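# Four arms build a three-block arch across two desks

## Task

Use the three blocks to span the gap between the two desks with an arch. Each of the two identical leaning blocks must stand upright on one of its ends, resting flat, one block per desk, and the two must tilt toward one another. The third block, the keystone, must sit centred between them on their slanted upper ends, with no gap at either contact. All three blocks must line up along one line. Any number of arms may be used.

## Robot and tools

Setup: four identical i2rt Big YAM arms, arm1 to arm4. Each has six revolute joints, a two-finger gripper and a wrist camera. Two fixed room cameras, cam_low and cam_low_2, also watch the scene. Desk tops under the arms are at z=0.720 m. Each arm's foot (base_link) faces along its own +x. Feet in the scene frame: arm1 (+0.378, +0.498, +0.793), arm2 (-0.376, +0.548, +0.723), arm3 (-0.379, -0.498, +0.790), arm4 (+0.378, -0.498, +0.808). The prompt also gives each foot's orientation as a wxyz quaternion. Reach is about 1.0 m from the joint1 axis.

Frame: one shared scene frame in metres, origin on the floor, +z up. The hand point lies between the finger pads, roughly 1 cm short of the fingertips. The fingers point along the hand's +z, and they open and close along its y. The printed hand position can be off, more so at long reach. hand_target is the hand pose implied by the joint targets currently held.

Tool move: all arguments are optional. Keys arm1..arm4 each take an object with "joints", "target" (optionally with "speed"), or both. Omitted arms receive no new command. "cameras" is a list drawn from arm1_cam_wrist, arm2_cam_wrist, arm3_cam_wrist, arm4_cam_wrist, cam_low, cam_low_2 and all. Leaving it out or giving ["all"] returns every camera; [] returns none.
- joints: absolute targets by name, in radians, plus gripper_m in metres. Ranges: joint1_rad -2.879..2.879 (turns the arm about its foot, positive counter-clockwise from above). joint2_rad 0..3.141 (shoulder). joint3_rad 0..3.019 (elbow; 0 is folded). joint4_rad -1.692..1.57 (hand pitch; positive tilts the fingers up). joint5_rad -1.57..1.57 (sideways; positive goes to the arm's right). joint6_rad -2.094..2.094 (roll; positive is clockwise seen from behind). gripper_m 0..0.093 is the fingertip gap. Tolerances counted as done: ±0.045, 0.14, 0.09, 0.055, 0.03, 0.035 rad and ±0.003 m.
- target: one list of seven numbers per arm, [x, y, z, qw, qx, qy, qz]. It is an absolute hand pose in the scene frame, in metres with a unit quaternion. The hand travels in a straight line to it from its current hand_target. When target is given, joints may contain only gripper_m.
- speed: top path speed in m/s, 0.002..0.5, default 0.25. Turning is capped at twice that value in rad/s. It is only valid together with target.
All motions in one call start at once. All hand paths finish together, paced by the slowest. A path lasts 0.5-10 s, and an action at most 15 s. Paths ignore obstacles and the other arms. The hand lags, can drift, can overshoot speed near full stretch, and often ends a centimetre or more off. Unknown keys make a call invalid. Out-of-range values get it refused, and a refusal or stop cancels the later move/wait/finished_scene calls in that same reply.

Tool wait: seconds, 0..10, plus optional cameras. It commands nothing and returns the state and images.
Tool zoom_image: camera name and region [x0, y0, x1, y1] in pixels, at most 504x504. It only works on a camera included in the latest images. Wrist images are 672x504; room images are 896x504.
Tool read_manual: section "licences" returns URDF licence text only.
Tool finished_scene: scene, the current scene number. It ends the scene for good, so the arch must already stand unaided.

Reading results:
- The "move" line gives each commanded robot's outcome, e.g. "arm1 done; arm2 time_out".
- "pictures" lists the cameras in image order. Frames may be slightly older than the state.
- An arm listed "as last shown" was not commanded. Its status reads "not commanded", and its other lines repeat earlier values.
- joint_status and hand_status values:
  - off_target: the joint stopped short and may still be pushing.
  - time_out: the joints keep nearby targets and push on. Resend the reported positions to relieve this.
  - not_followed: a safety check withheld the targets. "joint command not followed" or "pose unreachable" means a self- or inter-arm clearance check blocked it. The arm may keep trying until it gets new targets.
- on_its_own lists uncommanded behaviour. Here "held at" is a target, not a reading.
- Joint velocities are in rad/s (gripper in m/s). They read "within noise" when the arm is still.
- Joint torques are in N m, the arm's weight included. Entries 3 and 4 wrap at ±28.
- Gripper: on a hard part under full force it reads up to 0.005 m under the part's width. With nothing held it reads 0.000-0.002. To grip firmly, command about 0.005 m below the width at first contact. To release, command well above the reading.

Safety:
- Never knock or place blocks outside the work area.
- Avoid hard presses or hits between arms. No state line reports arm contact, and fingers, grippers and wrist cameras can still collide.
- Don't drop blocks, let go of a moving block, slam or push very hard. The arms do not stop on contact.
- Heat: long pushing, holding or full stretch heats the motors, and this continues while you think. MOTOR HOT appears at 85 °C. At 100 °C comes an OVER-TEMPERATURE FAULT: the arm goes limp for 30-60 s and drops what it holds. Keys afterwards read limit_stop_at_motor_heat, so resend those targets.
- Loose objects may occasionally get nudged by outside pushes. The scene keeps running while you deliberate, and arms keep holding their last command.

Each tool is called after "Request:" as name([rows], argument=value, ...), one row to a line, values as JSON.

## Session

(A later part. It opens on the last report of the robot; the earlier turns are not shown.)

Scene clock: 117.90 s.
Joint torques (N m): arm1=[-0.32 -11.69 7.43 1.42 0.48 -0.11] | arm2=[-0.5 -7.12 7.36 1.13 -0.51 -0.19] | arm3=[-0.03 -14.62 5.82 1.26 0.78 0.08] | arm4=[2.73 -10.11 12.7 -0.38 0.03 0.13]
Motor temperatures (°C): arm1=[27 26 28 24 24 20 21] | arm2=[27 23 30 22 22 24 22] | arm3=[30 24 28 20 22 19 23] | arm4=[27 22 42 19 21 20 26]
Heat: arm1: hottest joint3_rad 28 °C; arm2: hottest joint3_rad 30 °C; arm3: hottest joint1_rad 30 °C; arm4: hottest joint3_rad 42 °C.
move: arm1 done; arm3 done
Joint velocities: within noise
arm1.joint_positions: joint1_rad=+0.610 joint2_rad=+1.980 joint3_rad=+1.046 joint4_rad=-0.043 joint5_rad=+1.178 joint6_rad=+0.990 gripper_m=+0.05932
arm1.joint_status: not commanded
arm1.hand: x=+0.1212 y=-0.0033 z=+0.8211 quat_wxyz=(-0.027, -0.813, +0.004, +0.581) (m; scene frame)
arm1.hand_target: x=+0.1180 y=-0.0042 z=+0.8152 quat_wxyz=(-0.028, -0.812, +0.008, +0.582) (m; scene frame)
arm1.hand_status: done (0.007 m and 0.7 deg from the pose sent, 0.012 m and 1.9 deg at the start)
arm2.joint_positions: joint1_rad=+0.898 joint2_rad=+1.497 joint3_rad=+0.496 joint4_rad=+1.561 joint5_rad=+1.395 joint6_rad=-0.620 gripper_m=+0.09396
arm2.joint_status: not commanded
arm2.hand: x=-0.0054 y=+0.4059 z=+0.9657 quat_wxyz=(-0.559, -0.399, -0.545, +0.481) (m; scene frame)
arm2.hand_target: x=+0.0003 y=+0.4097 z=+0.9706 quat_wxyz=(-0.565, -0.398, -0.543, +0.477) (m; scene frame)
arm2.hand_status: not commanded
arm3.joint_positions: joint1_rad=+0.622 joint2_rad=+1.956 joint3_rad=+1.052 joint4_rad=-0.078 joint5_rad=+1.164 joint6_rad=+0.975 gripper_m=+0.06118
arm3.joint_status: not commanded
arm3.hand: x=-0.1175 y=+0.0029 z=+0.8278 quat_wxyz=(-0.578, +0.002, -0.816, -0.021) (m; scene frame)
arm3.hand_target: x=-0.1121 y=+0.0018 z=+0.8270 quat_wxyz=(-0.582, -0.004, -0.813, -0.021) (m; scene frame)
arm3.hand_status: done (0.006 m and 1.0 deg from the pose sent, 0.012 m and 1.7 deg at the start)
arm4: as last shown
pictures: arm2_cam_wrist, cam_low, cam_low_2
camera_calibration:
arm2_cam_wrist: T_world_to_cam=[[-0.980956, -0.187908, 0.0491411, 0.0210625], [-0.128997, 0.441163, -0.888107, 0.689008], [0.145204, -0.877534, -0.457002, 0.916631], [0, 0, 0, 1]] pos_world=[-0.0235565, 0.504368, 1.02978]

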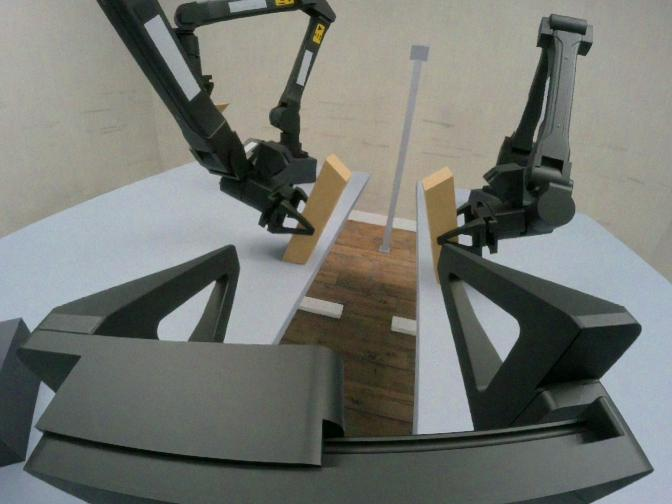

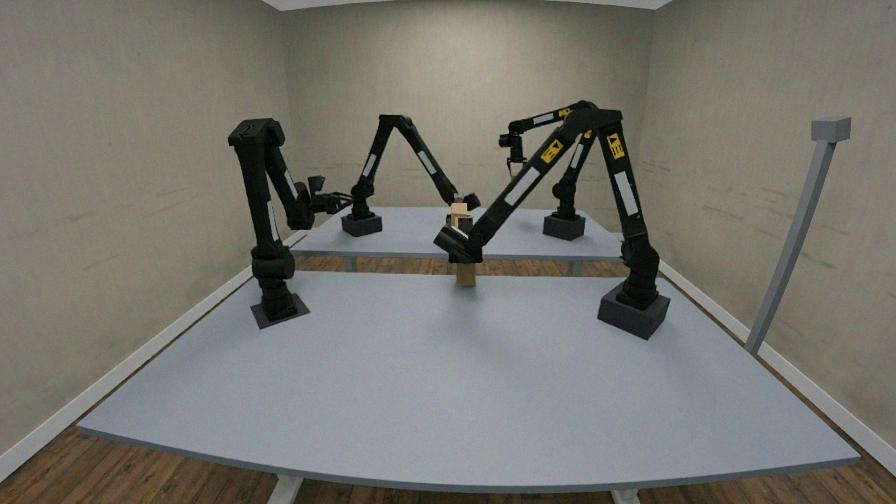

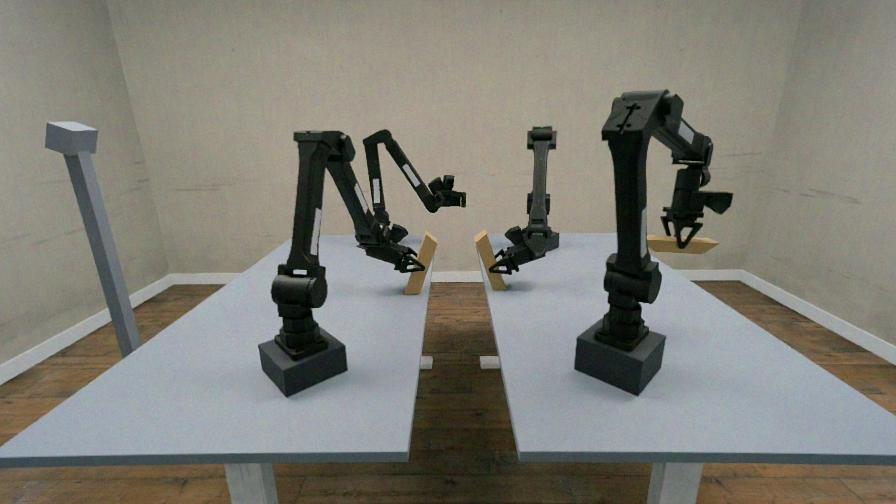

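Request:
move(arm1={"target":[0.118,-0.008,0.842,0.0297,0.8129,-0.0098,-0.5826],"speed":0.06}, arm3={"target":[-0.112,0.006,0.852,0.5821,0.0059,0.8132,0.0230],"speed":0.06}, cameras=[])

Request:
move(arm1={"target":[0.118,-0.0125,0.842,0.0297,0.8129,-0.0098,-0.5826],"speed":0.06}, arm3={"target":[-0.112,0.0105,0.852,0.5821,0.0059,0.8132,0.0230],"speed":0.06}, cameras=["cam_low","cam_low_2"])

Request:
zoom_image(camera="cam_low", region=[440, 195, 490, 245])

Request:
zoom_image(camera="cam_low_2", region=[396, 225, 516, 300])

Scene clock: 126.17 s.
Joint torques (N m): arm1=[-0.21 -14.97 8.87 0.1 0.57 -0.15] | arm2=[0.15 -7.12 7.31 1.16 -0.51 -0.18] | arm3=[0.21 -17.44 7.3 0.23 0.85 0.15] | arm4=[2.78 -10.05 12.72 -0.36 0.02 0.13]
Motor temperatures (°C): arm1=[27 26 28 24 24 20 22] | arm2=[27 23 30 22 22 24 22] | arm3=[30 25 28 20 22 19 23] | arm4=[27 22 43 19 21 20 26]
Heat: arm1: hottest joint3_rad 28 °C; arm2: hottest joint3_rad 30 °C; arm3: hottest joint1_rad 30 °C; arm4: hottest joint3_rad 43 °C.
move: arm1 off_target; arm3 off_target
Joint velocities: within noise
arm1.joint_positions: joint1_rad=+0.610 joint2_rad=+1.975 joint3_rad=+1.046 joint4_rad=-0.077 joint5_rad=+1.176 joint6_rad=+1.008 gripper_m=+0.05931
arm1.joint_status: not commanded
arm1.hand: x=+0.1219 y=-0.0001 z=+0.8208 quat_wxyz=(-0.022, -0.815, +0.003, +0.579) (m; scene frame)
arm1.hand_target: x=+0.1181 y=-0.0075 z=+0.8418 quat_wxyz=(-0.031, -0.812, +0.012, +0.582) (m; scene frame)
arm1.hand_status: off_target (0.023 m and 1.3 deg from the pose sent, 0.022 m and 0.7 deg at the start)
arm2, arm4: as last shown
arm3.joint_positions: joint1_rad=+0.622 joint2_rad=+1.951 joint3_rad=+1.052 joint4_rad=-0.108 joint5_rad=+1.164 joint6_rad=+0.980 gripper_m=+0.06117
arm3.joint_status: not commanded
arm3.hand: x=-0.1182 y=-0.0002 z=+0.8280 quat_wxyz=(-0.576, +0.007, -0.817, -0.012) (m; scene frame)
arm3.hand_target: x=-0.1121 y=+0.0056 z=+0.8519 quat_wxyz=(-0.582, -0.008, -0.813, -0.025) (m; scene frame)
arm3.hand_status: off_target (0.026 m and 2.1 deg from the pose sent, 0.025 m and 1.0 deg at the start)
pictures: none
No camera images: "cameras" was empty.

Scene clock: 127.13 s.
Joint torques (N m): arm1=[-0.09 -14.68 10.1 -0.06 0.62 -0.18] | arm2=[-0.26 -6.77 7.3 1.2 -0.51 -0.2] | arm3=[0.03 -16.91 8.18 -0.06 0.9 0.13] | arm4=[2.78 -9.99 12.7 -0.35 0.03 0.12]
Motor temperatures (°C): arm1=[27 26 28 24 24 20 22] | arm2=[27 23 30 22 22 24 22] | arm3=[30 25 28 20 22 19 23] | arm4=[27 22 43 19 21 20 26]
Heat: arm1: hottest joint3_rad 28 °C; arm2: hottest joint3_rad 30 °C; arm3: hottest joint1_rad 30 °C; arm4: hottest joint3_rad 43 °C.
move: arm1 off_target; arm3 off_target
Joint velocities: within noise
arm1.joint_positions: joint1_rad=+0.610 joint2_rad=+1.975 joint3_rad=+1.046 joint4_rad=-0.082 joint5_rad=+1.176 joint6_rad=+1.010 gripper_m=+0.05931
arm1.joint_status: not commanded
arm1.hand: x=+0.1220 y=+0.0004 z=+0.8205 quat_wxyz=(-0.020, -0.816, +0.003, +0.578) (m; scene frame)
arm1.hand_target: x=+0.1182 y=-0.0119 z=+0.8422 quat_wxyz=(-0.031, -0.812, +0.010, +0.583) (m; scene frame)
arm1.hand_status: off_target (0.025 m and 1.5 deg from the pose sent, 0.025 m and 1.3 deg at the start)
arm2, arm4: as last shown
arm3.joint_positions: joint1_rad=+0.622 joint2_rad=+1.950 joint3_rad=+1.052 joint4_rad=-0.114 joint5_rad=+1.164 joint6_rad=+0.980 gripper_m=+0.06117
arm3.joint_status: not commanded
arm3.hand: x=-0.1183 y=-0.0009 z=+0.8278 quat_wxyz=(-0.576, +0.009, -0.818, -0.010) (m; scene frame)
arm3.hand_target: x=-0.1122 y=+0.0098 z=+0.8521 quat_wxyz=(-0.582, -0.006, -0.813, -0.023) (m; scene frame)
arm3.hand_status: off_target (0.028 m and 2.4 deg from the pose sent, 0.027 m and 2.1 deg at the start)
pictures: cam_low, cam_low_2

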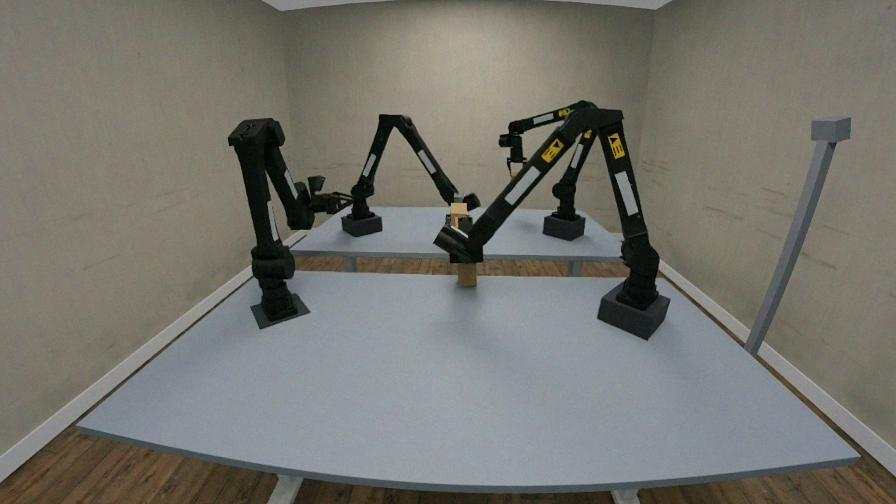

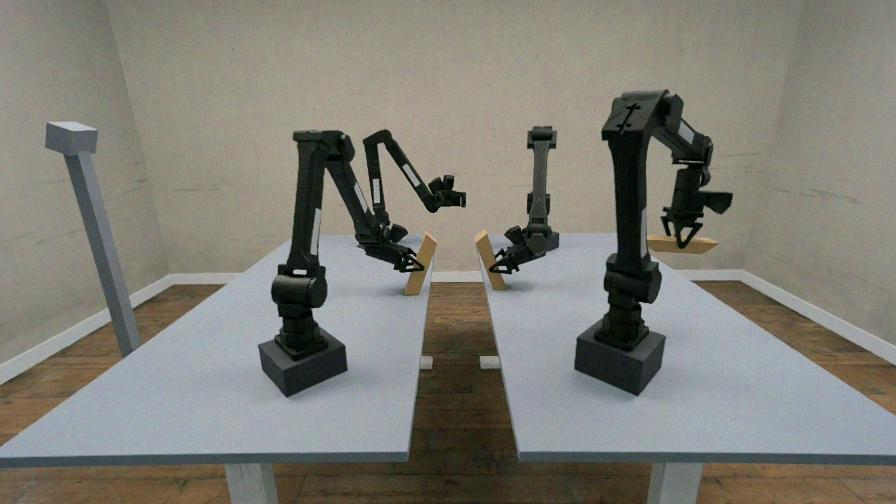

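Scaled by 10.080 from the camera's 896x504 image, which has a finer 1280x720 frame.

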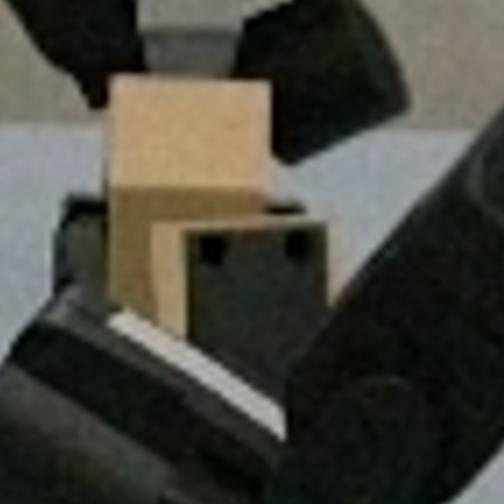

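Scaled by 4.200 from the camera's 896x504 image, which has a finer 1280x720 frame.

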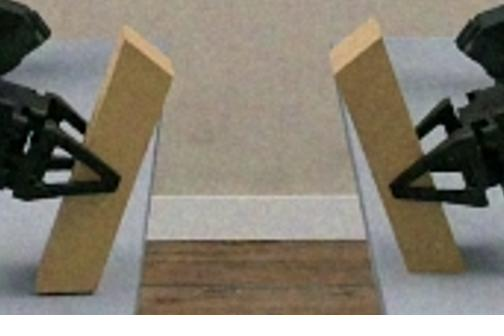

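Request:
move(arm1={"target":[0.140,-0.012,0.885,0.0297,0.8129,-0.0098,-0.5826],"speed":0.1}, arm3={"target":[-0.135,0.010,0.89,0.5821,0.0059,0.8132,0.0230],"speed":0.1}, cameras=["cam_low","cam_low_2"])

Request:
zoom_image(camera="cam_low", region=[440, 195, 490, 245])

Request:
zoom_image(camera="cam_low_2", region=[396, 205, 516, 300])

Scene clock: 130.20 s.
Joint torques (N m): arm1=[1.2 -15.74 12.21 0.24 1.37 0.05] | arm2=[-0.32 -6.71 7.35 1.09 -0.51 -0.19] | arm3=[1.96 -17.2 10 0.06 1.49 0.29] | arm4=[2.73 -10.11 12.71 -0.36 0.03 0.13]
Motor temperatures (°C): arm1=[27 26 28 24 24 20 22] | arm2=[26 23 30 22 22 24 22] | arm3=[30 25 28 20 22 19 23] | arm4=[27 22 43 19 21 20 26]
Heat: arm1: hottest joint3_rad 28 °C; arm2: hottest joint3_rad 30 °C; arm3: hottest joint1_rad 30 °C; arm4: hottest joint3_rad 43 °C.
move: arm1 off_target; arm3 off_target
Joint velocities: within noise
arm1.joint_positions: joint1_rad=+0.640 joint2_rad=+1.907 joint3_rad=+1.046 joint4_rad=-0.306 joint5_rad=+1.178 joint6_rad=+1.083 gripper_m=+0.05930
arm1.joint_status: not commanded
arm1.hand: x=+0.1403 y=+0.0143 z=+0.8403 quat_wxyz=(+0.013, -0.823, -0.024, +0.567) (m; scene frame)
arm1.hand_target: x=+0.1407 y=-0.0094 z=+0.8849 quat_wxyz=(-0.028, -0.813, +0.007, +0.582) (m; scene frame)
arm1.hand_status: off_target (0.052 m and 6.6 deg from the pose sent, 0.068 m and 1.5 deg at the start)
arm2: as last shown
arm3.joint_positions: joint1_rad=+0.648 joint2_rad=+1.883 joint3_rad=+1.052 joint4_rad=-0.320 joint5_rad=+1.173 joint6_rad=+1.058 gripper_m=+0.06117
arm3.joint_status: not commanded
arm3.hand: x=-0.1344 y=-0.0148 z=+0.8498 quat_wxyz=(-0.568, +0.025, -0.823, +0.017) (m; scene frame)
arm3.hand_target: x=-0.1355 y=+0.0077 z=+0.8901 quat_wxyz=(-0.582, -0.004, -0.813, -0.021) (m; scene frame)
arm3.hand_status: off_target (0.047 m and 6.1 deg from the pose sent, 0.065 m and 2.4 deg at the start)
arm4.joint_positions: joint1_rad=-1.581 joint2_rad=+1.219 joint3_rad=+0.957 joint4_rad=-1.370 joint5_rad=-0.001 joint6_rad=+0.917 gripper_m=+0.05896
arm4.joint_status: not commanded
arm4.hand: x=+0.5912 y=-0.2749 z=+0.9731 quat_wxyz=(+0.020, -0.055, -0.998, +0.023) (m; scene frame)
arm4.hand_target: x=+0.5992 y=-0.2608 z=+0.9998 quat_wxyz=(+0.000, -0.055, -0.998, -0.001) (m; scene frame)
arm4.hand_status: not commanded
pictures: cam_low, cam_low_2

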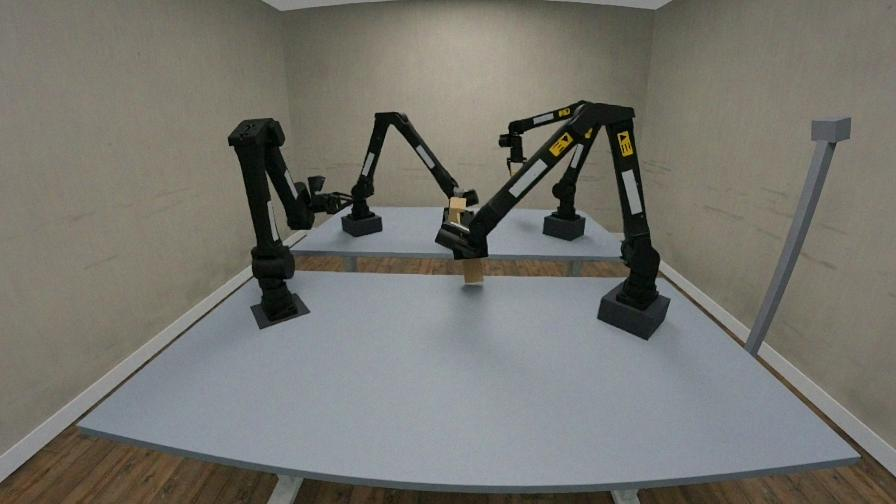

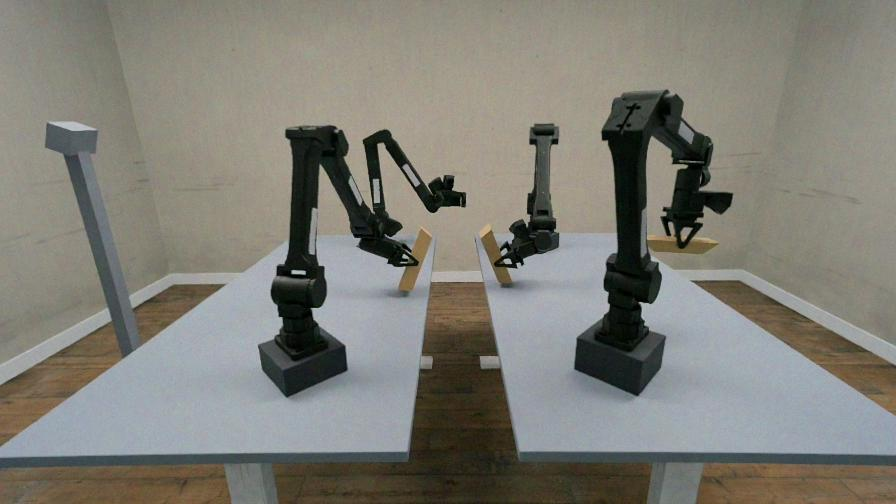

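Scaled by 10.080 from the camera's 896x504 image, which has a finer 1280x720 frame.

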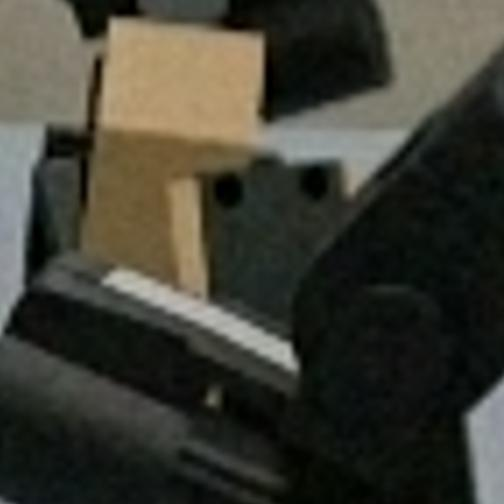

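Scaled by 4.200 from the camera's 896x504 image, which has a finer 1280x720 frame.

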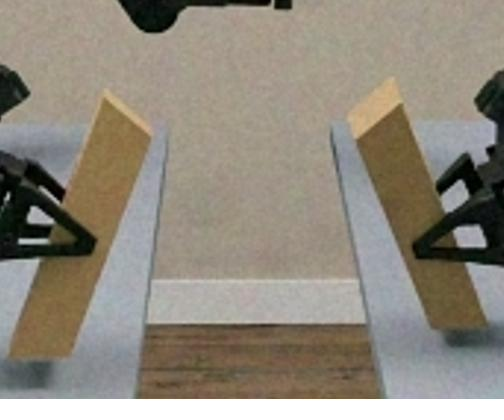

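Request:
move(arm1={"target":[0.123,-0.038,0.889,0.0429,0.8085,-0.0338,-0.5888],"speed":0.1}, arm3={"target":[-0.120,0.036,0.889,0.5877,0.0309,0.8093,0.0399],"speed":0.1}, cameras=["cam_low","cam_low_2"])

Request:
zoom_image(camera="cam_low", region=[440, 190, 490, 240])

Request:
zoom_image(camera="cam_low_2", region=[396, 205, 516, 300])

Scene clock: 135.57 s.
Joint torques (N m): arm1=[-0.67 -14.15 14.22 1.18 1.35 0.02] | arm2=[-0.38 -6.71 7.36 1.07 -0.53 -0.17] | arm3=[0.44 -16.32 11.36 0.99 1.42 0.29] | arm4=[2.73 -10.11 12.68 -0.36 0.03 0.13]
Motor temperatures (°C): arm1=[27 26 28 24 25 20 22] | arm2=[26 23 30 22 22 24 22] | arm3=[30 25 29 20 23 19 23] | arm4=[27 23 44 19 21 20 26]
Heat: arm1: hottest joint3_rad 28 °C; arm2: hottest joint3_rad 30 °C; arm3: hottest joint1_rad 30 °C; arm4: hottest joint3_rad 44 °C.
move: arm1 off_target; arm3 off_target
Joint velocities: within noise
arm1.joint_positions: joint1_rad=+0.640 joint2_rad=+1.924 joint3_rad=+1.110 joint4_rad=-0.303 joint5_rad=+1.187 joint6_rad=+1.086 gripper_m=+0.05930
arm1.joint_status: not commanded
arm1.hand: x=+0.1358 y=-0.0102 z=+0.8534 quat_wxyz=(-0.006, -0.819, -0.007, +0.574) (m; scene frame)
arm1.hand_target: x=+0.1240 y=-0.0348 z=+0.8901 quat_wxyz=(-0.043, -0.807, +0.034, +0.588) (m; scene frame)
arm1.hand_status: off_target (0.047 m and 6.6 deg from the pose sent, 0.074 m and 9.7 deg at the start)
arm2, arm4: as last shown
arm3.joint_positions: joint1_rad=+0.648 joint2_rad=+1.912 joint3_rad=+1.116 joint4_rad=-0.306 joint5_rad=+1.179 joint6_rad=+1.067 gripper_m=+0.06117
arm3.joint_status: not commanded
arm3.hand: x=-0.1297 y=+0.0098 z=+0.8570 quat_wxyz=(-0.574, +0.007, -0.819, -0.004) (m; scene frame)
arm3.hand_target: x=-0.1209 y=+0.0334 z=+0.8900 quat_wxyz=(-0.587, -0.031, -0.808, -0.040) (m; scene frame)
arm3.hand_status: off_target (0.042 m and 6.3 deg from the pose sent, 0.066 m and 9.6 deg at the start)
pictures: cam_low, cam_low_2

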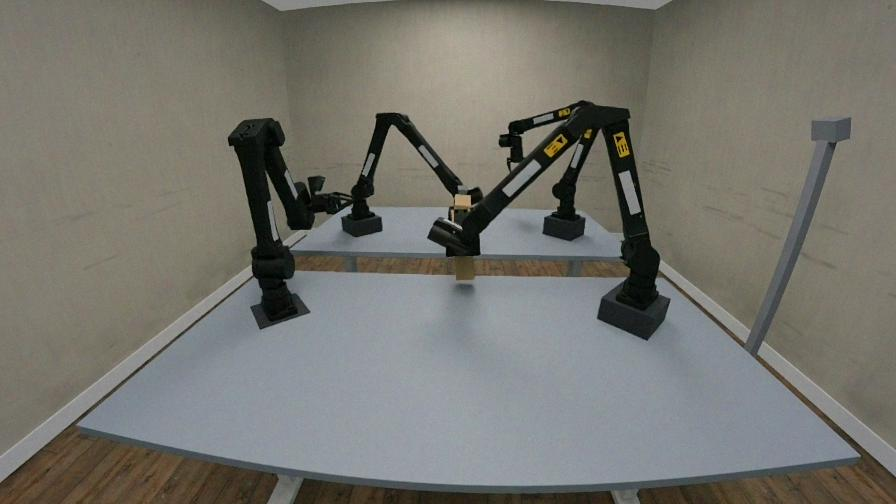

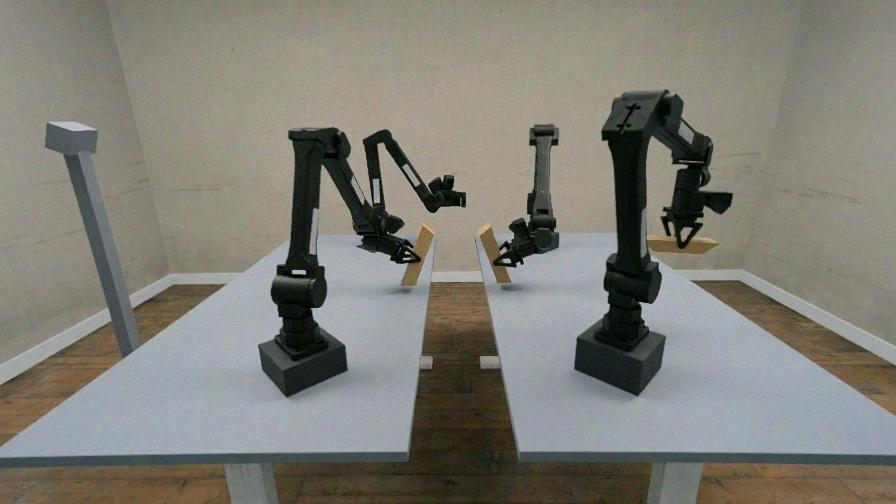

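Scaled by 10.080 from the camera's 896x504 image, which has a finer 1280x720 frame.

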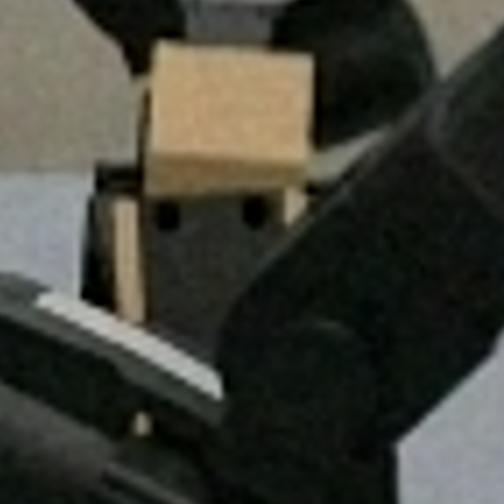

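Scaled by 4.200 from the camera's 896x504 image, which has a finer 1280x720 frame.

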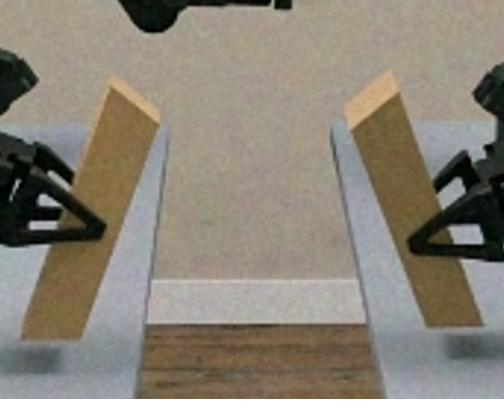

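Request:
move(arm1={"target":[0.112,-0.042,0.889,0.0720,0.8085,-0.0541,-0.5888],"speed":0.1}, arm3={"target":[-0.110,0.040,0.889,0.5877,0.0510,0.8093,0.0686],"speed":0.1}, cameras=["cam_low","cam_low_2"])

Request:
zoom_image(camera="cam_low", region=[430, 190, 500, 300])

Request:
zoom_image(camera="cam_low_2", region=[396, 205, 516, 300])

Scene clock: 147.07 s.
Joint torques (N m): arm1=[-0.79 -13.98 13.23 1.42 0.78 -0.17] | arm2=[-0.15 -6.95 7.38 1.13 -0.53 -0.17] | arm3=[-0.15 -15.68 10.62 1.1 0.82 0.06] | arm4=[2.84 -10.11 12.68 -0.34 0.02 0.12]
Motor temperatures (°C): arm1=[27 27 30 24 25 20 22] | arm2=[26 23 30 22 22 24 22] | arm3=[30 25 29 20 23 19 23] | arm4=[27 23 44 19 21 20 26]
Heat: arm1: hottest joint3_rad 30 °C; arm2: hottest joint3_rad 30 °C; arm3: hottest joint1_rad 30 °C; arm4: hottest joint3_rad 44 °C.
move: arm1 off_target; arm3 off_target
Joint velocities: arm1=[within noise] | arm2=[-0.005 0.005 0.002 -0.002 -0.007 -0.168 0] | arm3=[within noise] | arm4=[within noise]
arm1.joint_positions: joint1_rad=+0.620 joint2_rad=+1.924 joint3_rad=+1.110 joint4_rad=-0.194 joint5_rad=+1.178 joint6_rad=+1.080 gripper_m=+0.05930
arm1.joint_status: not commanded
arm1.hand: x=+0.1238 y=-0.0191 z=+0.8594 quat_wxyz=(-0.044, -0.815, +0.028, +0.578) (m; scene frame)
arm1.hand_target: x=+0.1127 y=-0.0398 z=+0.8898 quat_wxyz=(-0.074, -0.805, +0.056, +0.586) (m; scene frame)
arm1.hand_status: off_target (0.039 m and 4.5 deg from the pose sent, 0.053 m and 10.5 deg at the start)
arm2, arm4: as last shown
arm3.joint_positions: joint1_rad=+0.639 joint2_rad=+1.912 joint3_rad=+1.116 joint4_rad=-0.205 joint5_rad=+1.171 joint6_rad=+1.074 gripper_m=+0.06118
arm3.joint_status: not commanded
arm3.hand: x=-0.1233 y=+0.0203 z=+0.8629 quat_wxyz=(-0.578, -0.027, -0.815, -0.045) (m; scene frame)
arm3.hand_target: x=-0.1107 y=+0.0382 z=+0.8896 quat_wxyz=(-0.585, -0.053, -0.806, -0.070) (m; scene frame)
arm3.hand_status: off_target (0.035 m and 4.1 deg from the pose sent, 0.048 m and 10.1 deg at the start)
pictures: cam_low, cam_low_2

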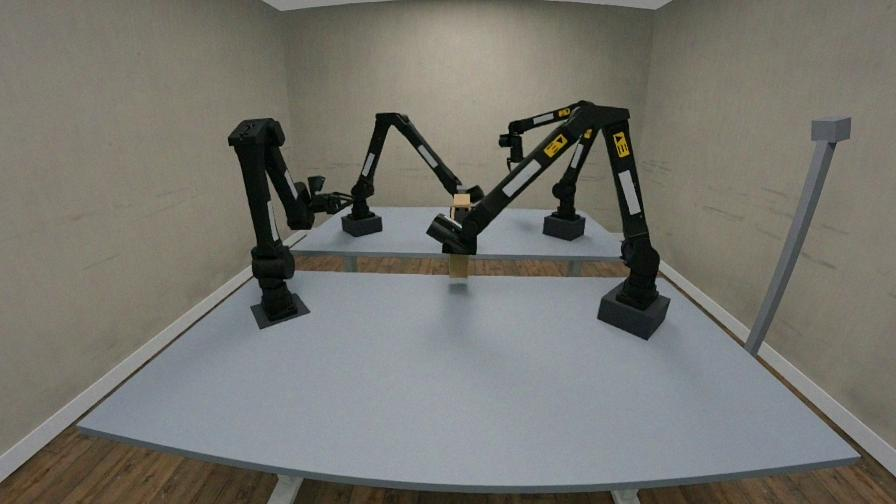

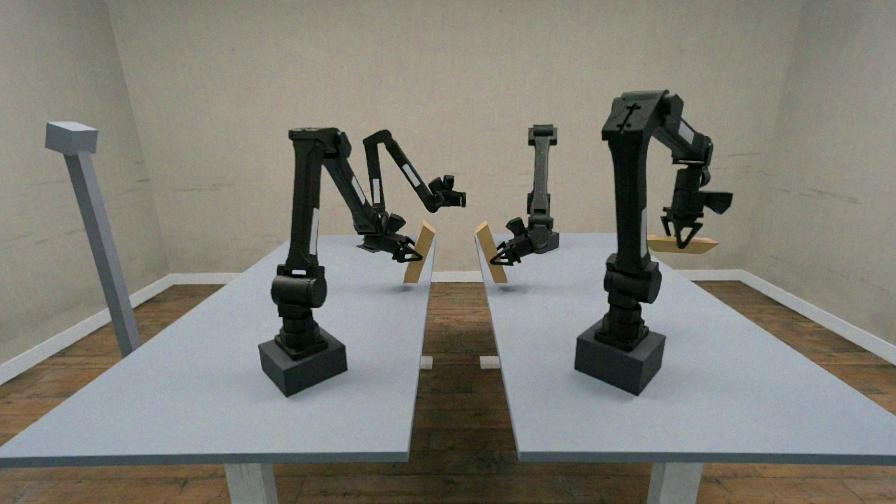

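Scaled by 4.582 from the camera's 896x504 image, which has a finer 1280x720 frame.

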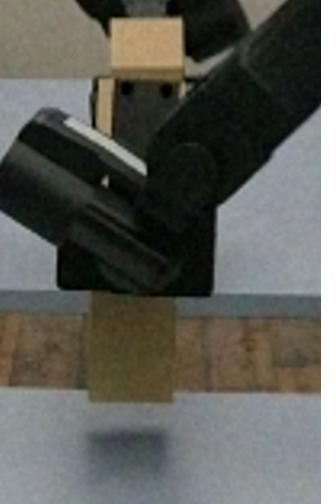

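Scaled by 4.200 from the camera's 896x504 image, which has a finer 1280x720 frame.

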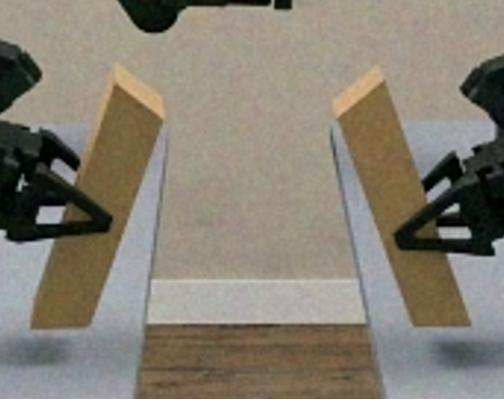

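Request:
move(arm1={"target":[0.112,-0.039,0.856,0.0720,0.8085,-0.0541,-0.5888],"speed":0.05}, arm3={"target":[-0.107,0.037,0.858,0.5877,0.0510,0.8093,0.0686],"speed":0.05}, cameras=["cam_low","cam_low_2"])

Request:
zoom_image(camera="cam_low", region=[430, 190, 500, 300])

Request:
zoom_image(camera="cam_low_2", region=[396, 205, 516, 300])

Scene clock: 150.70 s.
Joint torques (N m): arm1=[-0.91 -14.51 10.88 1.47 0.79 -0.17] | arm2=[-0.21 -7 7.38 1.16 -0.52 -0.19] | arm3=[-0.67 -16.15 8.64 1.21 0.81 0.04] | arm4=[2.73 -10.05 12.7 -0.35 0.02 0.12]
Motor temperatures (°C): arm1=[27 27 30 24 25 20 22] | arm2=[26 23 30 22 22 24 22] | arm3=[30 25 29 20 23 19 23] | arm4=[27 23 45 19 21 20 26]
Heat: arm1: hottest joint3_rad 30 °C; arm2: hottest joint3_rad 30 °C; arm3: hottest joint1_rad 30 °C; arm4: hottest joint3_rad 45 °C.
move: arm1 off_target; arm3 off_target
Joint velocities: within noise
arm1.joint_positions: joint1_rad=+0.620 joint2_rad=+1.986 joint3_rad=+1.110 joint4_rad=-0.111 joint5_rad=+1.178 joint6_rad=+1.071 gripper_m=+0.05930
arm1.joint_status: not commanded
arm1.hand: x=+0.1231 y=-0.0240 z=+0.8327 quat_wxyz=(-0.050, -0.813, +0.030, +0.579) (m; scene frame)
arm1.hand_target: x=+0.1123 y=-0.0378 z=+0.8566 quat_wxyz=(-0.072, -0.805, +0.054, +0.587) (m; scene frame)
arm1.hand_status: off_target (0.030 m and 3.8 deg from the pose sent, 0.023 m and 4.5 deg at the start)
arm2, arm4: as last shown
arm3.joint_positions: joint1_rad=+0.632 joint2_rad=+1.971 joint3_rad=+1.116 joint4_rad=-0.116 joint5_rad=+1.167 joint6_rad=+1.057 gripper_m=+0.06118
arm3.joint_status: not commanded
arm3.hand: x=-0.1186 y=+0.0252 z=+0.8379 quat_wxyz=(-0.578, -0.031, -0.814, -0.051) (m; scene frame)
arm3.hand_target: x=-0.1072 y=+0.0361 z=+0.8584 quat_wxyz=(-0.585, -0.051, -0.806, -0.069) (m; scene frame)
arm3.hand_status: off_target (0.026 m and 3.2 deg from the pose sent, 0.024 m and 4.1 deg at the start)
pictures: cam_low, cam_low_2

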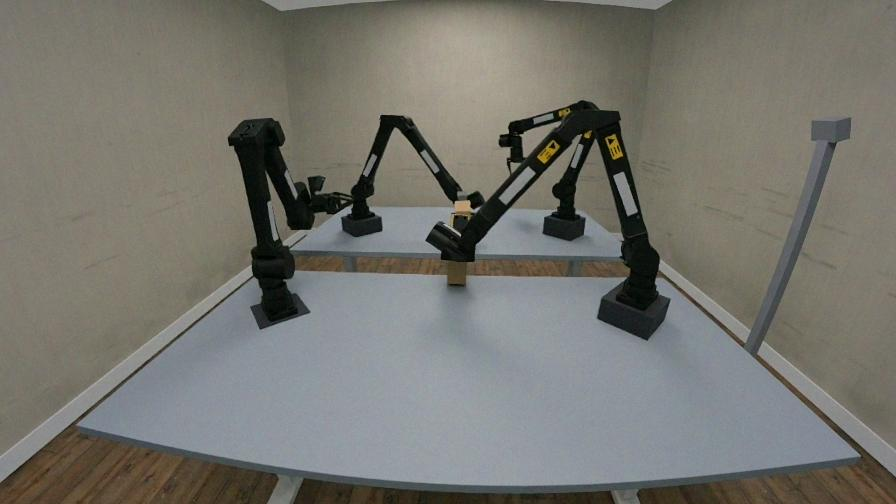

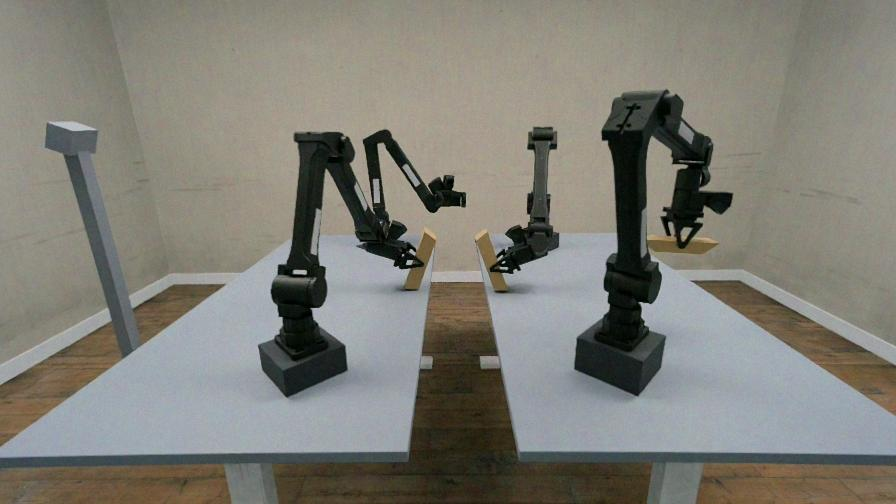

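Scaled by 4.582 from the camera's 896x504 image, which has a finer 1280x720 frame.

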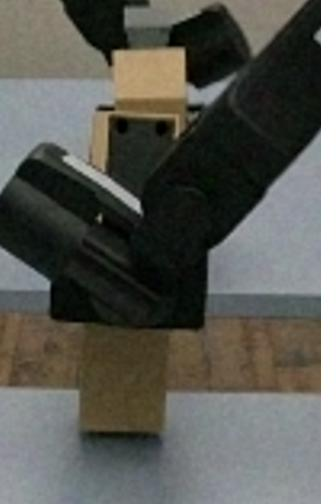

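Scaled by 4.200 from the camera's 896x504 image, which has a finer 1280x720 frame.

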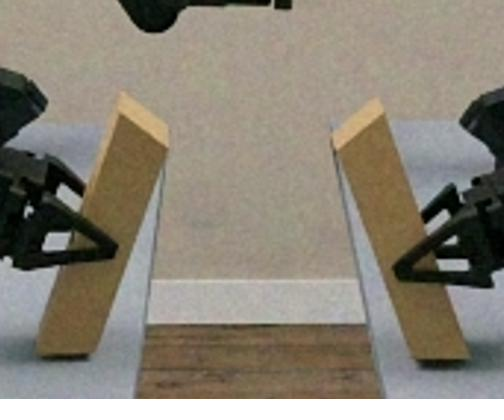

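Request:
move(arm1={"target":[0.112,-0.031,0.861,0.0650,0.8085,-0.0500,-0.5888],"speed":0.05}, arm3={"target":[-0.107,0.029,0.863,0.5877,0.0460,0.8093,0.0620],"speed":0.05}, cameras=[])

Request:
move(arm1={"target":[0.112,-0.030,0.835,0.0550,0.8085,-0.0410,-0.5888],"speed":0.03}, arm3={"target":[-0.107,0.028,0.840,0.5877,0.0400,0.8093,0.0520],"speed":0.03}, cameras=["cam_low","cam_low_2"])

Request:
zoom_image(camera="cam_low", region=[430, 190, 500, 300])

Request:
zoom_image(camera="cam_low_2", region=[396, 205, 516, 300])

Scene clock: 155.13 s.
Joint torques (N m): arm1=[-1.03 -15.97 9.28 0.94 0.83 -0.16] | arm2=[-0.44 -7.3 7.35 1.17 -0.51 -0.21] | arm3=[-0.38 -18.2 7.06 0.95 0.89 -0.01] | arm4=[2.84 -10.11 12.71 -0.38 0.03 0.12]
Motor temperatures (°C): arm1=[27 27 30 24 25 20 22] | arm2=[26 23 30 22 22 24 22] | arm3=[30 25 28 20 23 19 24] | arm4=[27 23 45 19 21 20 26]
Heat: arm1: hottest joint3_rad 30 °C; arm2: hottest joint3_rad 30 °C; arm3: hottest joint1_rad 30 °C; arm4: hottest joint3_rad 45 °C.
move: arm1 off_target; arm3 off_target
Joint velocities: within noise
arm1.joint_positions: joint1_rad=+0.619 joint2_rad=+1.986 joint3_rad=+1.110 joint4_rad=-0.111 joint5_rad=+1.178 joint6_rad=+1.065 gripper_m=+0.05930
arm1.joint_status: not commanded
arm1.hand: x=+0.1223 y=-0.0236 z=+0.8327 quat_wxyz=(-0.048, -0.813, +0.029, +0.579) (m; scene frame)
arm1.hand_target: x=+0.1124 y=-0.0303 z=+0.8608 quat_wxyz=(-0.065, -0.806, +0.050, +0.587) (m; scene frame)
arm1.hand_status: off_target (0.031 m and 3.3 deg from the pose sent, 0.031 m and 3.0 deg at the start)
arm2, arm4: as last shown
arm3.joint_positions: joint1_rad=+0.629 joint2_rad=+1.971 joint3_rad=+1.116 joint4_rad=-0.116 joint5_rad=+1.167 joint6_rad=+1.046 gripper_m=+0.06118
arm3.joint_status: not commanded
arm3.hand: x=-0.1174 y=+0.0246 z=+0.8379 quat_wxyz=(-0.579, -0.027, -0.814, -0.047) (m; scene frame)
arm3.hand_target: x=-0.1073 y=+0.0285 z=+0.8628 quat_wxyz=(-0.586, -0.046, -0.807, -0.062) (m; scene frame)
arm3.hand_status: off_target (0.028 m and 2.9 deg from the pose sent, 0.028 m and 2.4 deg at the start)
pictures: none
No camera images: "cameras" was empty.

Scene clock: 156.53 s.
Joint torques (N m): arm1=[-0.97 -13.74 8.92 1.46 0.87 -0.11] | arm2=[-0.32 -7.18 7.32 1.18 -0.5 -0.18] | arm3=[-0.85 -16.03 6.97 1.16 1.02 0.08] | arm4=[2.73 -10.05 12.7 -0.35 0.02 0.13]
Motor temperatures (°C): arm1=[27 27 30 24 25 20 22] | arm2=[26 23 30 22 22 24 22] | arm3=[30 26 28 20 23 19 24] | arm4=[27 23 45 19 21 20 26]
Heat: arm1: hottest joint3_rad 30 °C; arm2: hottest joint3_rad 30 °C; arm3: hottest joint1_rad 30 °C; arm4: hottest joint3_rad 45 °C.
move: arm1 off_target; arm3 off_target
Joint velocities: within noise
arm1.joint_positions: joint1_rad=+0.618 joint2_rad=+2.007 joint3_rad=+1.110 joint4_rad=-0.085 joint5_rad=+1.178 joint6_rad=+1.039 gripper_m=+0.05930
arm1.joint_status: not commanded
arm1.hand: x=+0.1220 y=-0.0246 z=+0.8236 quat_wxyz=(-0.043, -0.813, +0.020, +0.580) (m; scene frame)
arm1.hand_target: x=+0.1122 y=-0.0296 z=+0.8349 quat_wxyz=(-0.053, -0.807, +0.038, +0.587) (m; scene frame)
arm1.hand_status: off_target (0.016 m and 3.0 deg from the pose sent, 0.012 m and 2.0 deg at the start)
arm2.joint_positions: joint1_rad=+0.898 joint2_rad=+1.497 joint3_rad=+0.496 joint4_rad=+1.561 joint5_rad=+1.395 joint6_rad=-0.620 gripper_m=+0.09396
arm2.joint_status: not commanded
arm2.hand: x=-0.0054 y=+0.4059 z=+0.9657 quat_wxyz=(-0.559, -0.399, -0.545, +0.481) (m; scene frame)
arm2.hand_target: x=+0.0003 y=+0.4097 z=+0.9706 quat_wxyz=(-0.565, -0.398, -0.543, +0.477) (m; scene frame)
arm2.hand_status: not commanded
arm3.joint_positions: joint1_rad=+0.629 joint2_rad=+1.989 joint3_rad=+1.116 joint4_rad=-0.099 joint5_rad=+1.168 joint6_rad=+1.035 gripper_m=+0.06118
arm3.joint_status: not commanded
arm3.hand: x=-0.1171 y=+0.0247 z=+0.8293 quat_wxyz=(-0.579, -0.023, -0.814, -0.043) (m; scene frame)
arm3.hand_target: x=-0.1070 y=+0.0275 z=+0.8400 quat_wxyz=(-0.586, -0.038, -0.808, -0.049) (m; scene frame)
arm3.hand_status: off_target (0.015 m and 2.4 deg from the pose sent, 0.011 m and 1.9 deg at the start)
arm4: as last shown
pictures: cam_low, cam_low_2

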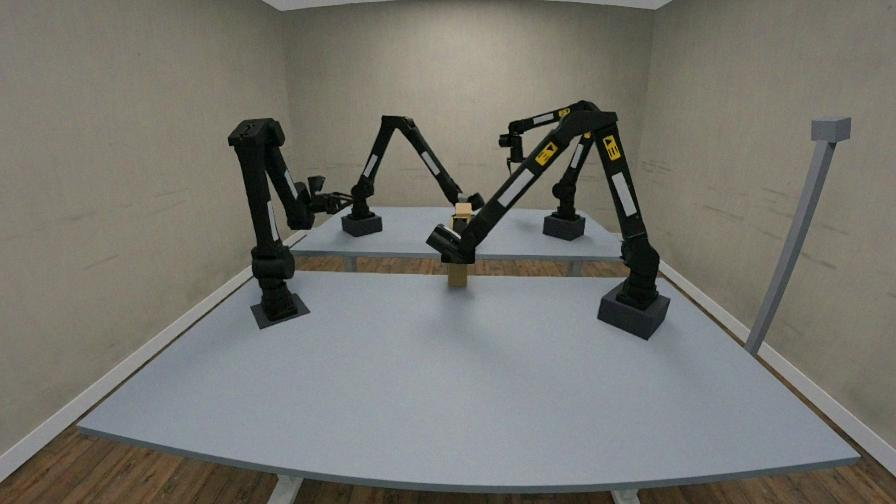

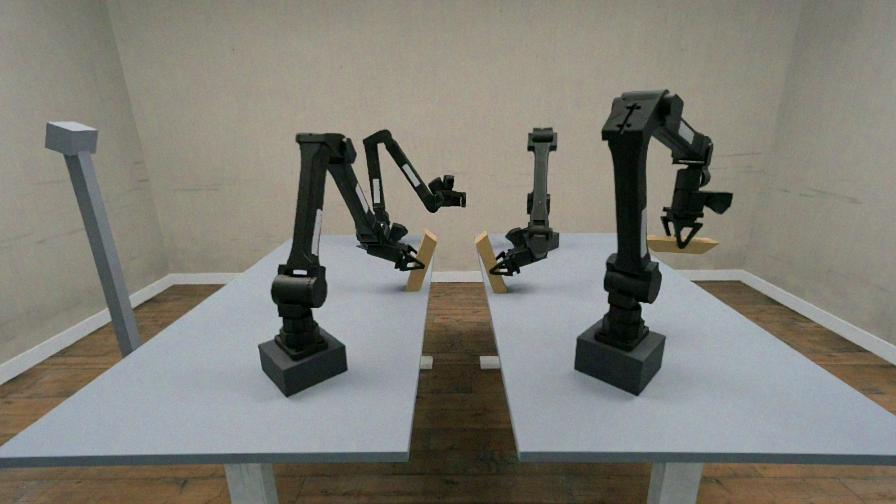

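Scaled by 4.582 from the camera's 896x504 image, which has a finer 1280x720 frame.

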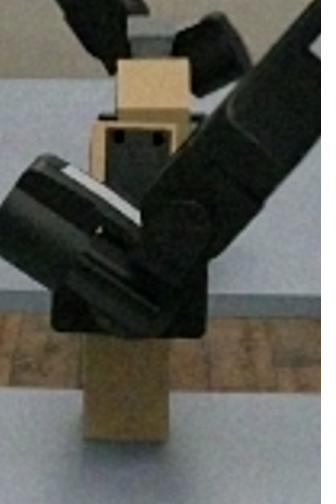

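Scaled by 4.200 from the camera's 896x504 image, which has a finer 1280x720 frame.

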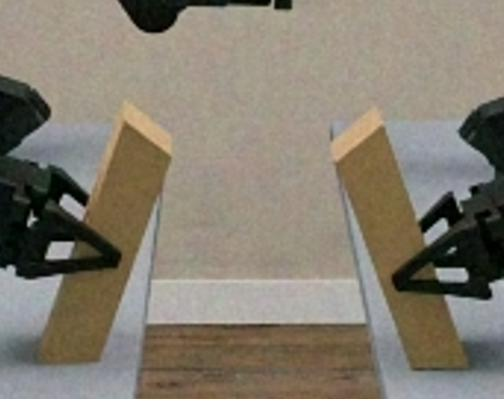

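Request:
move(arm1={"target":[0.118,-0.015,0.882,0.0600,0.8105,-0.0430,-0.5870],"speed":0.1}, arm3={"target":[-0.113,0.013,0.884,0.5860,0.0430,0.8105,0.0560],"speed":0.1}, cameras=["cam_low","cam_low_2"])

Request:
zoom_image(camera="cam_low", region=[430, 190, 500, 300])

Request:
zoom_image(camera="cam_low_2", region=[396, 205, 516, 300])

Scene clock: 160.10 s.
Joint torques (N m): arm1=[-0.62 -16.21 8.75 0.49 0.79 0.02] | arm2=[-0.38 -6.77 7.34 1.11 -0.53 -0.2] | arm3=[0.03 -17.9 6.72 0.31 0.88 0.26] | arm4=[2.73 -10.05 12.72 -0.35 0.02 0.13]
Motor temperatures (°C): arm1=[27 27 30 24 25 20 22] | arm2=[26 23 30 22 22 24 22] | arm3=[30 26 28 20 23 19 24] | arm4=[27 23 45 19 21 20 26]
Heat: arm1: hottest joint3_rad 30 °C; arm2: hottest joint3_rad 30 °C; arm3: hottest joint1_rad 30 °C; arm4: hottest joint3_rad 45 °C.
move: arm1 off_target; arm3 off_target
Joint velocities: within noise
arm1.joint_positions: joint1_rad=+0.618 joint2_rad=+1.925 joint3_rad=+1.077 joint4_rad=-0.146 joint5_rad=+1.178 joint6_rad=+1.049 gripper_m=+0.05930
arm1.joint_status: not commanded
arm1.hand: x=+0.1242 y=-0.0112 z=+0.8517 quat_wxyz=(-0.041, -0.814, +0.021, +0.579) (m; scene frame)
arm1.hand_target: x=+0.1180 y=-0.0145 z=+0.8816 quat_wxyz=(-0.061, -0.807, +0.045, +0.585) (m; scene frame)
arm1.hand_status: off_target (0.031 m and 3.5 deg from the pose sent, 0.059 m and 3.4 deg at the start)
arm2, arm4: as last shown
arm3.joint_positions: joint1_rad=+0.629 joint2_rad=+1.907 joint3_rad=+1.088 joint4_rad=-0.160 joint5_rad=+1.168 joint6_rad=+1.040 gripper_m=+0.06118
arm3.joint_status: not commanded
arm3.hand: x=-0.1193 y=+0.0128 z=+0.8595 quat_wxyz=(-0.579, -0.023, -0.814, -0.042) (m; scene frame)
arm3.hand_target: x=-0.1130 y=+0.0129 z=+0.8835 quat_wxyz=(-0.584, -0.045, -0.808, -0.058) (m; scene frame)
arm3.hand_status: off_target (0.025 m and 2.9 deg from the pose sent, 0.056 m and 2.8 deg at the start)
pictures: cam_low, cam_low_2

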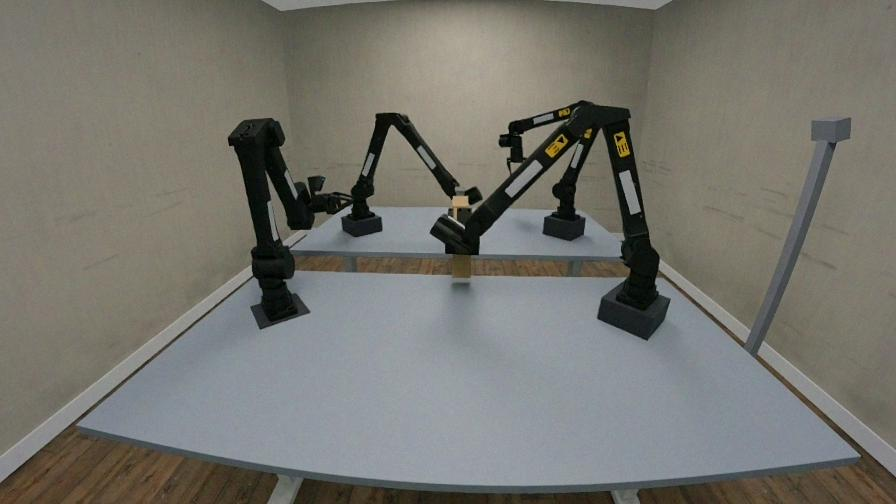

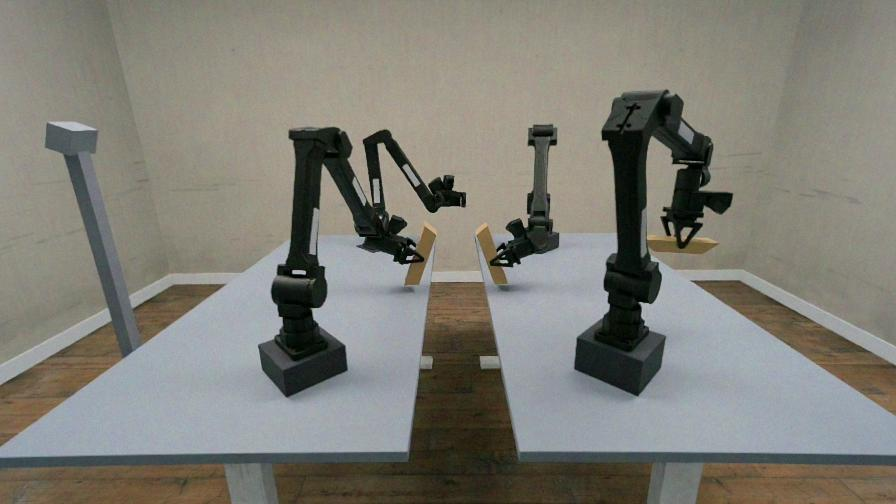

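Scaled by 4.582 from the camera's 896x504 image, which has a finer 1280x720 frame.

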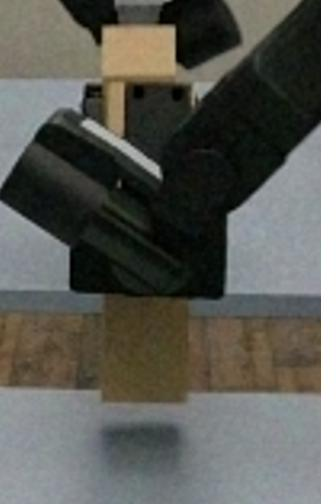

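Scaled by 4.200 from the camera's 896x504 image, which has a finer 1280x720 frame.

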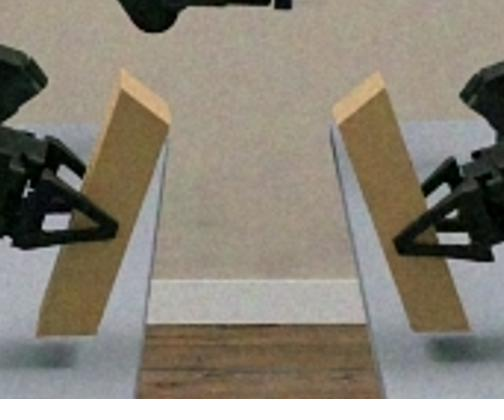

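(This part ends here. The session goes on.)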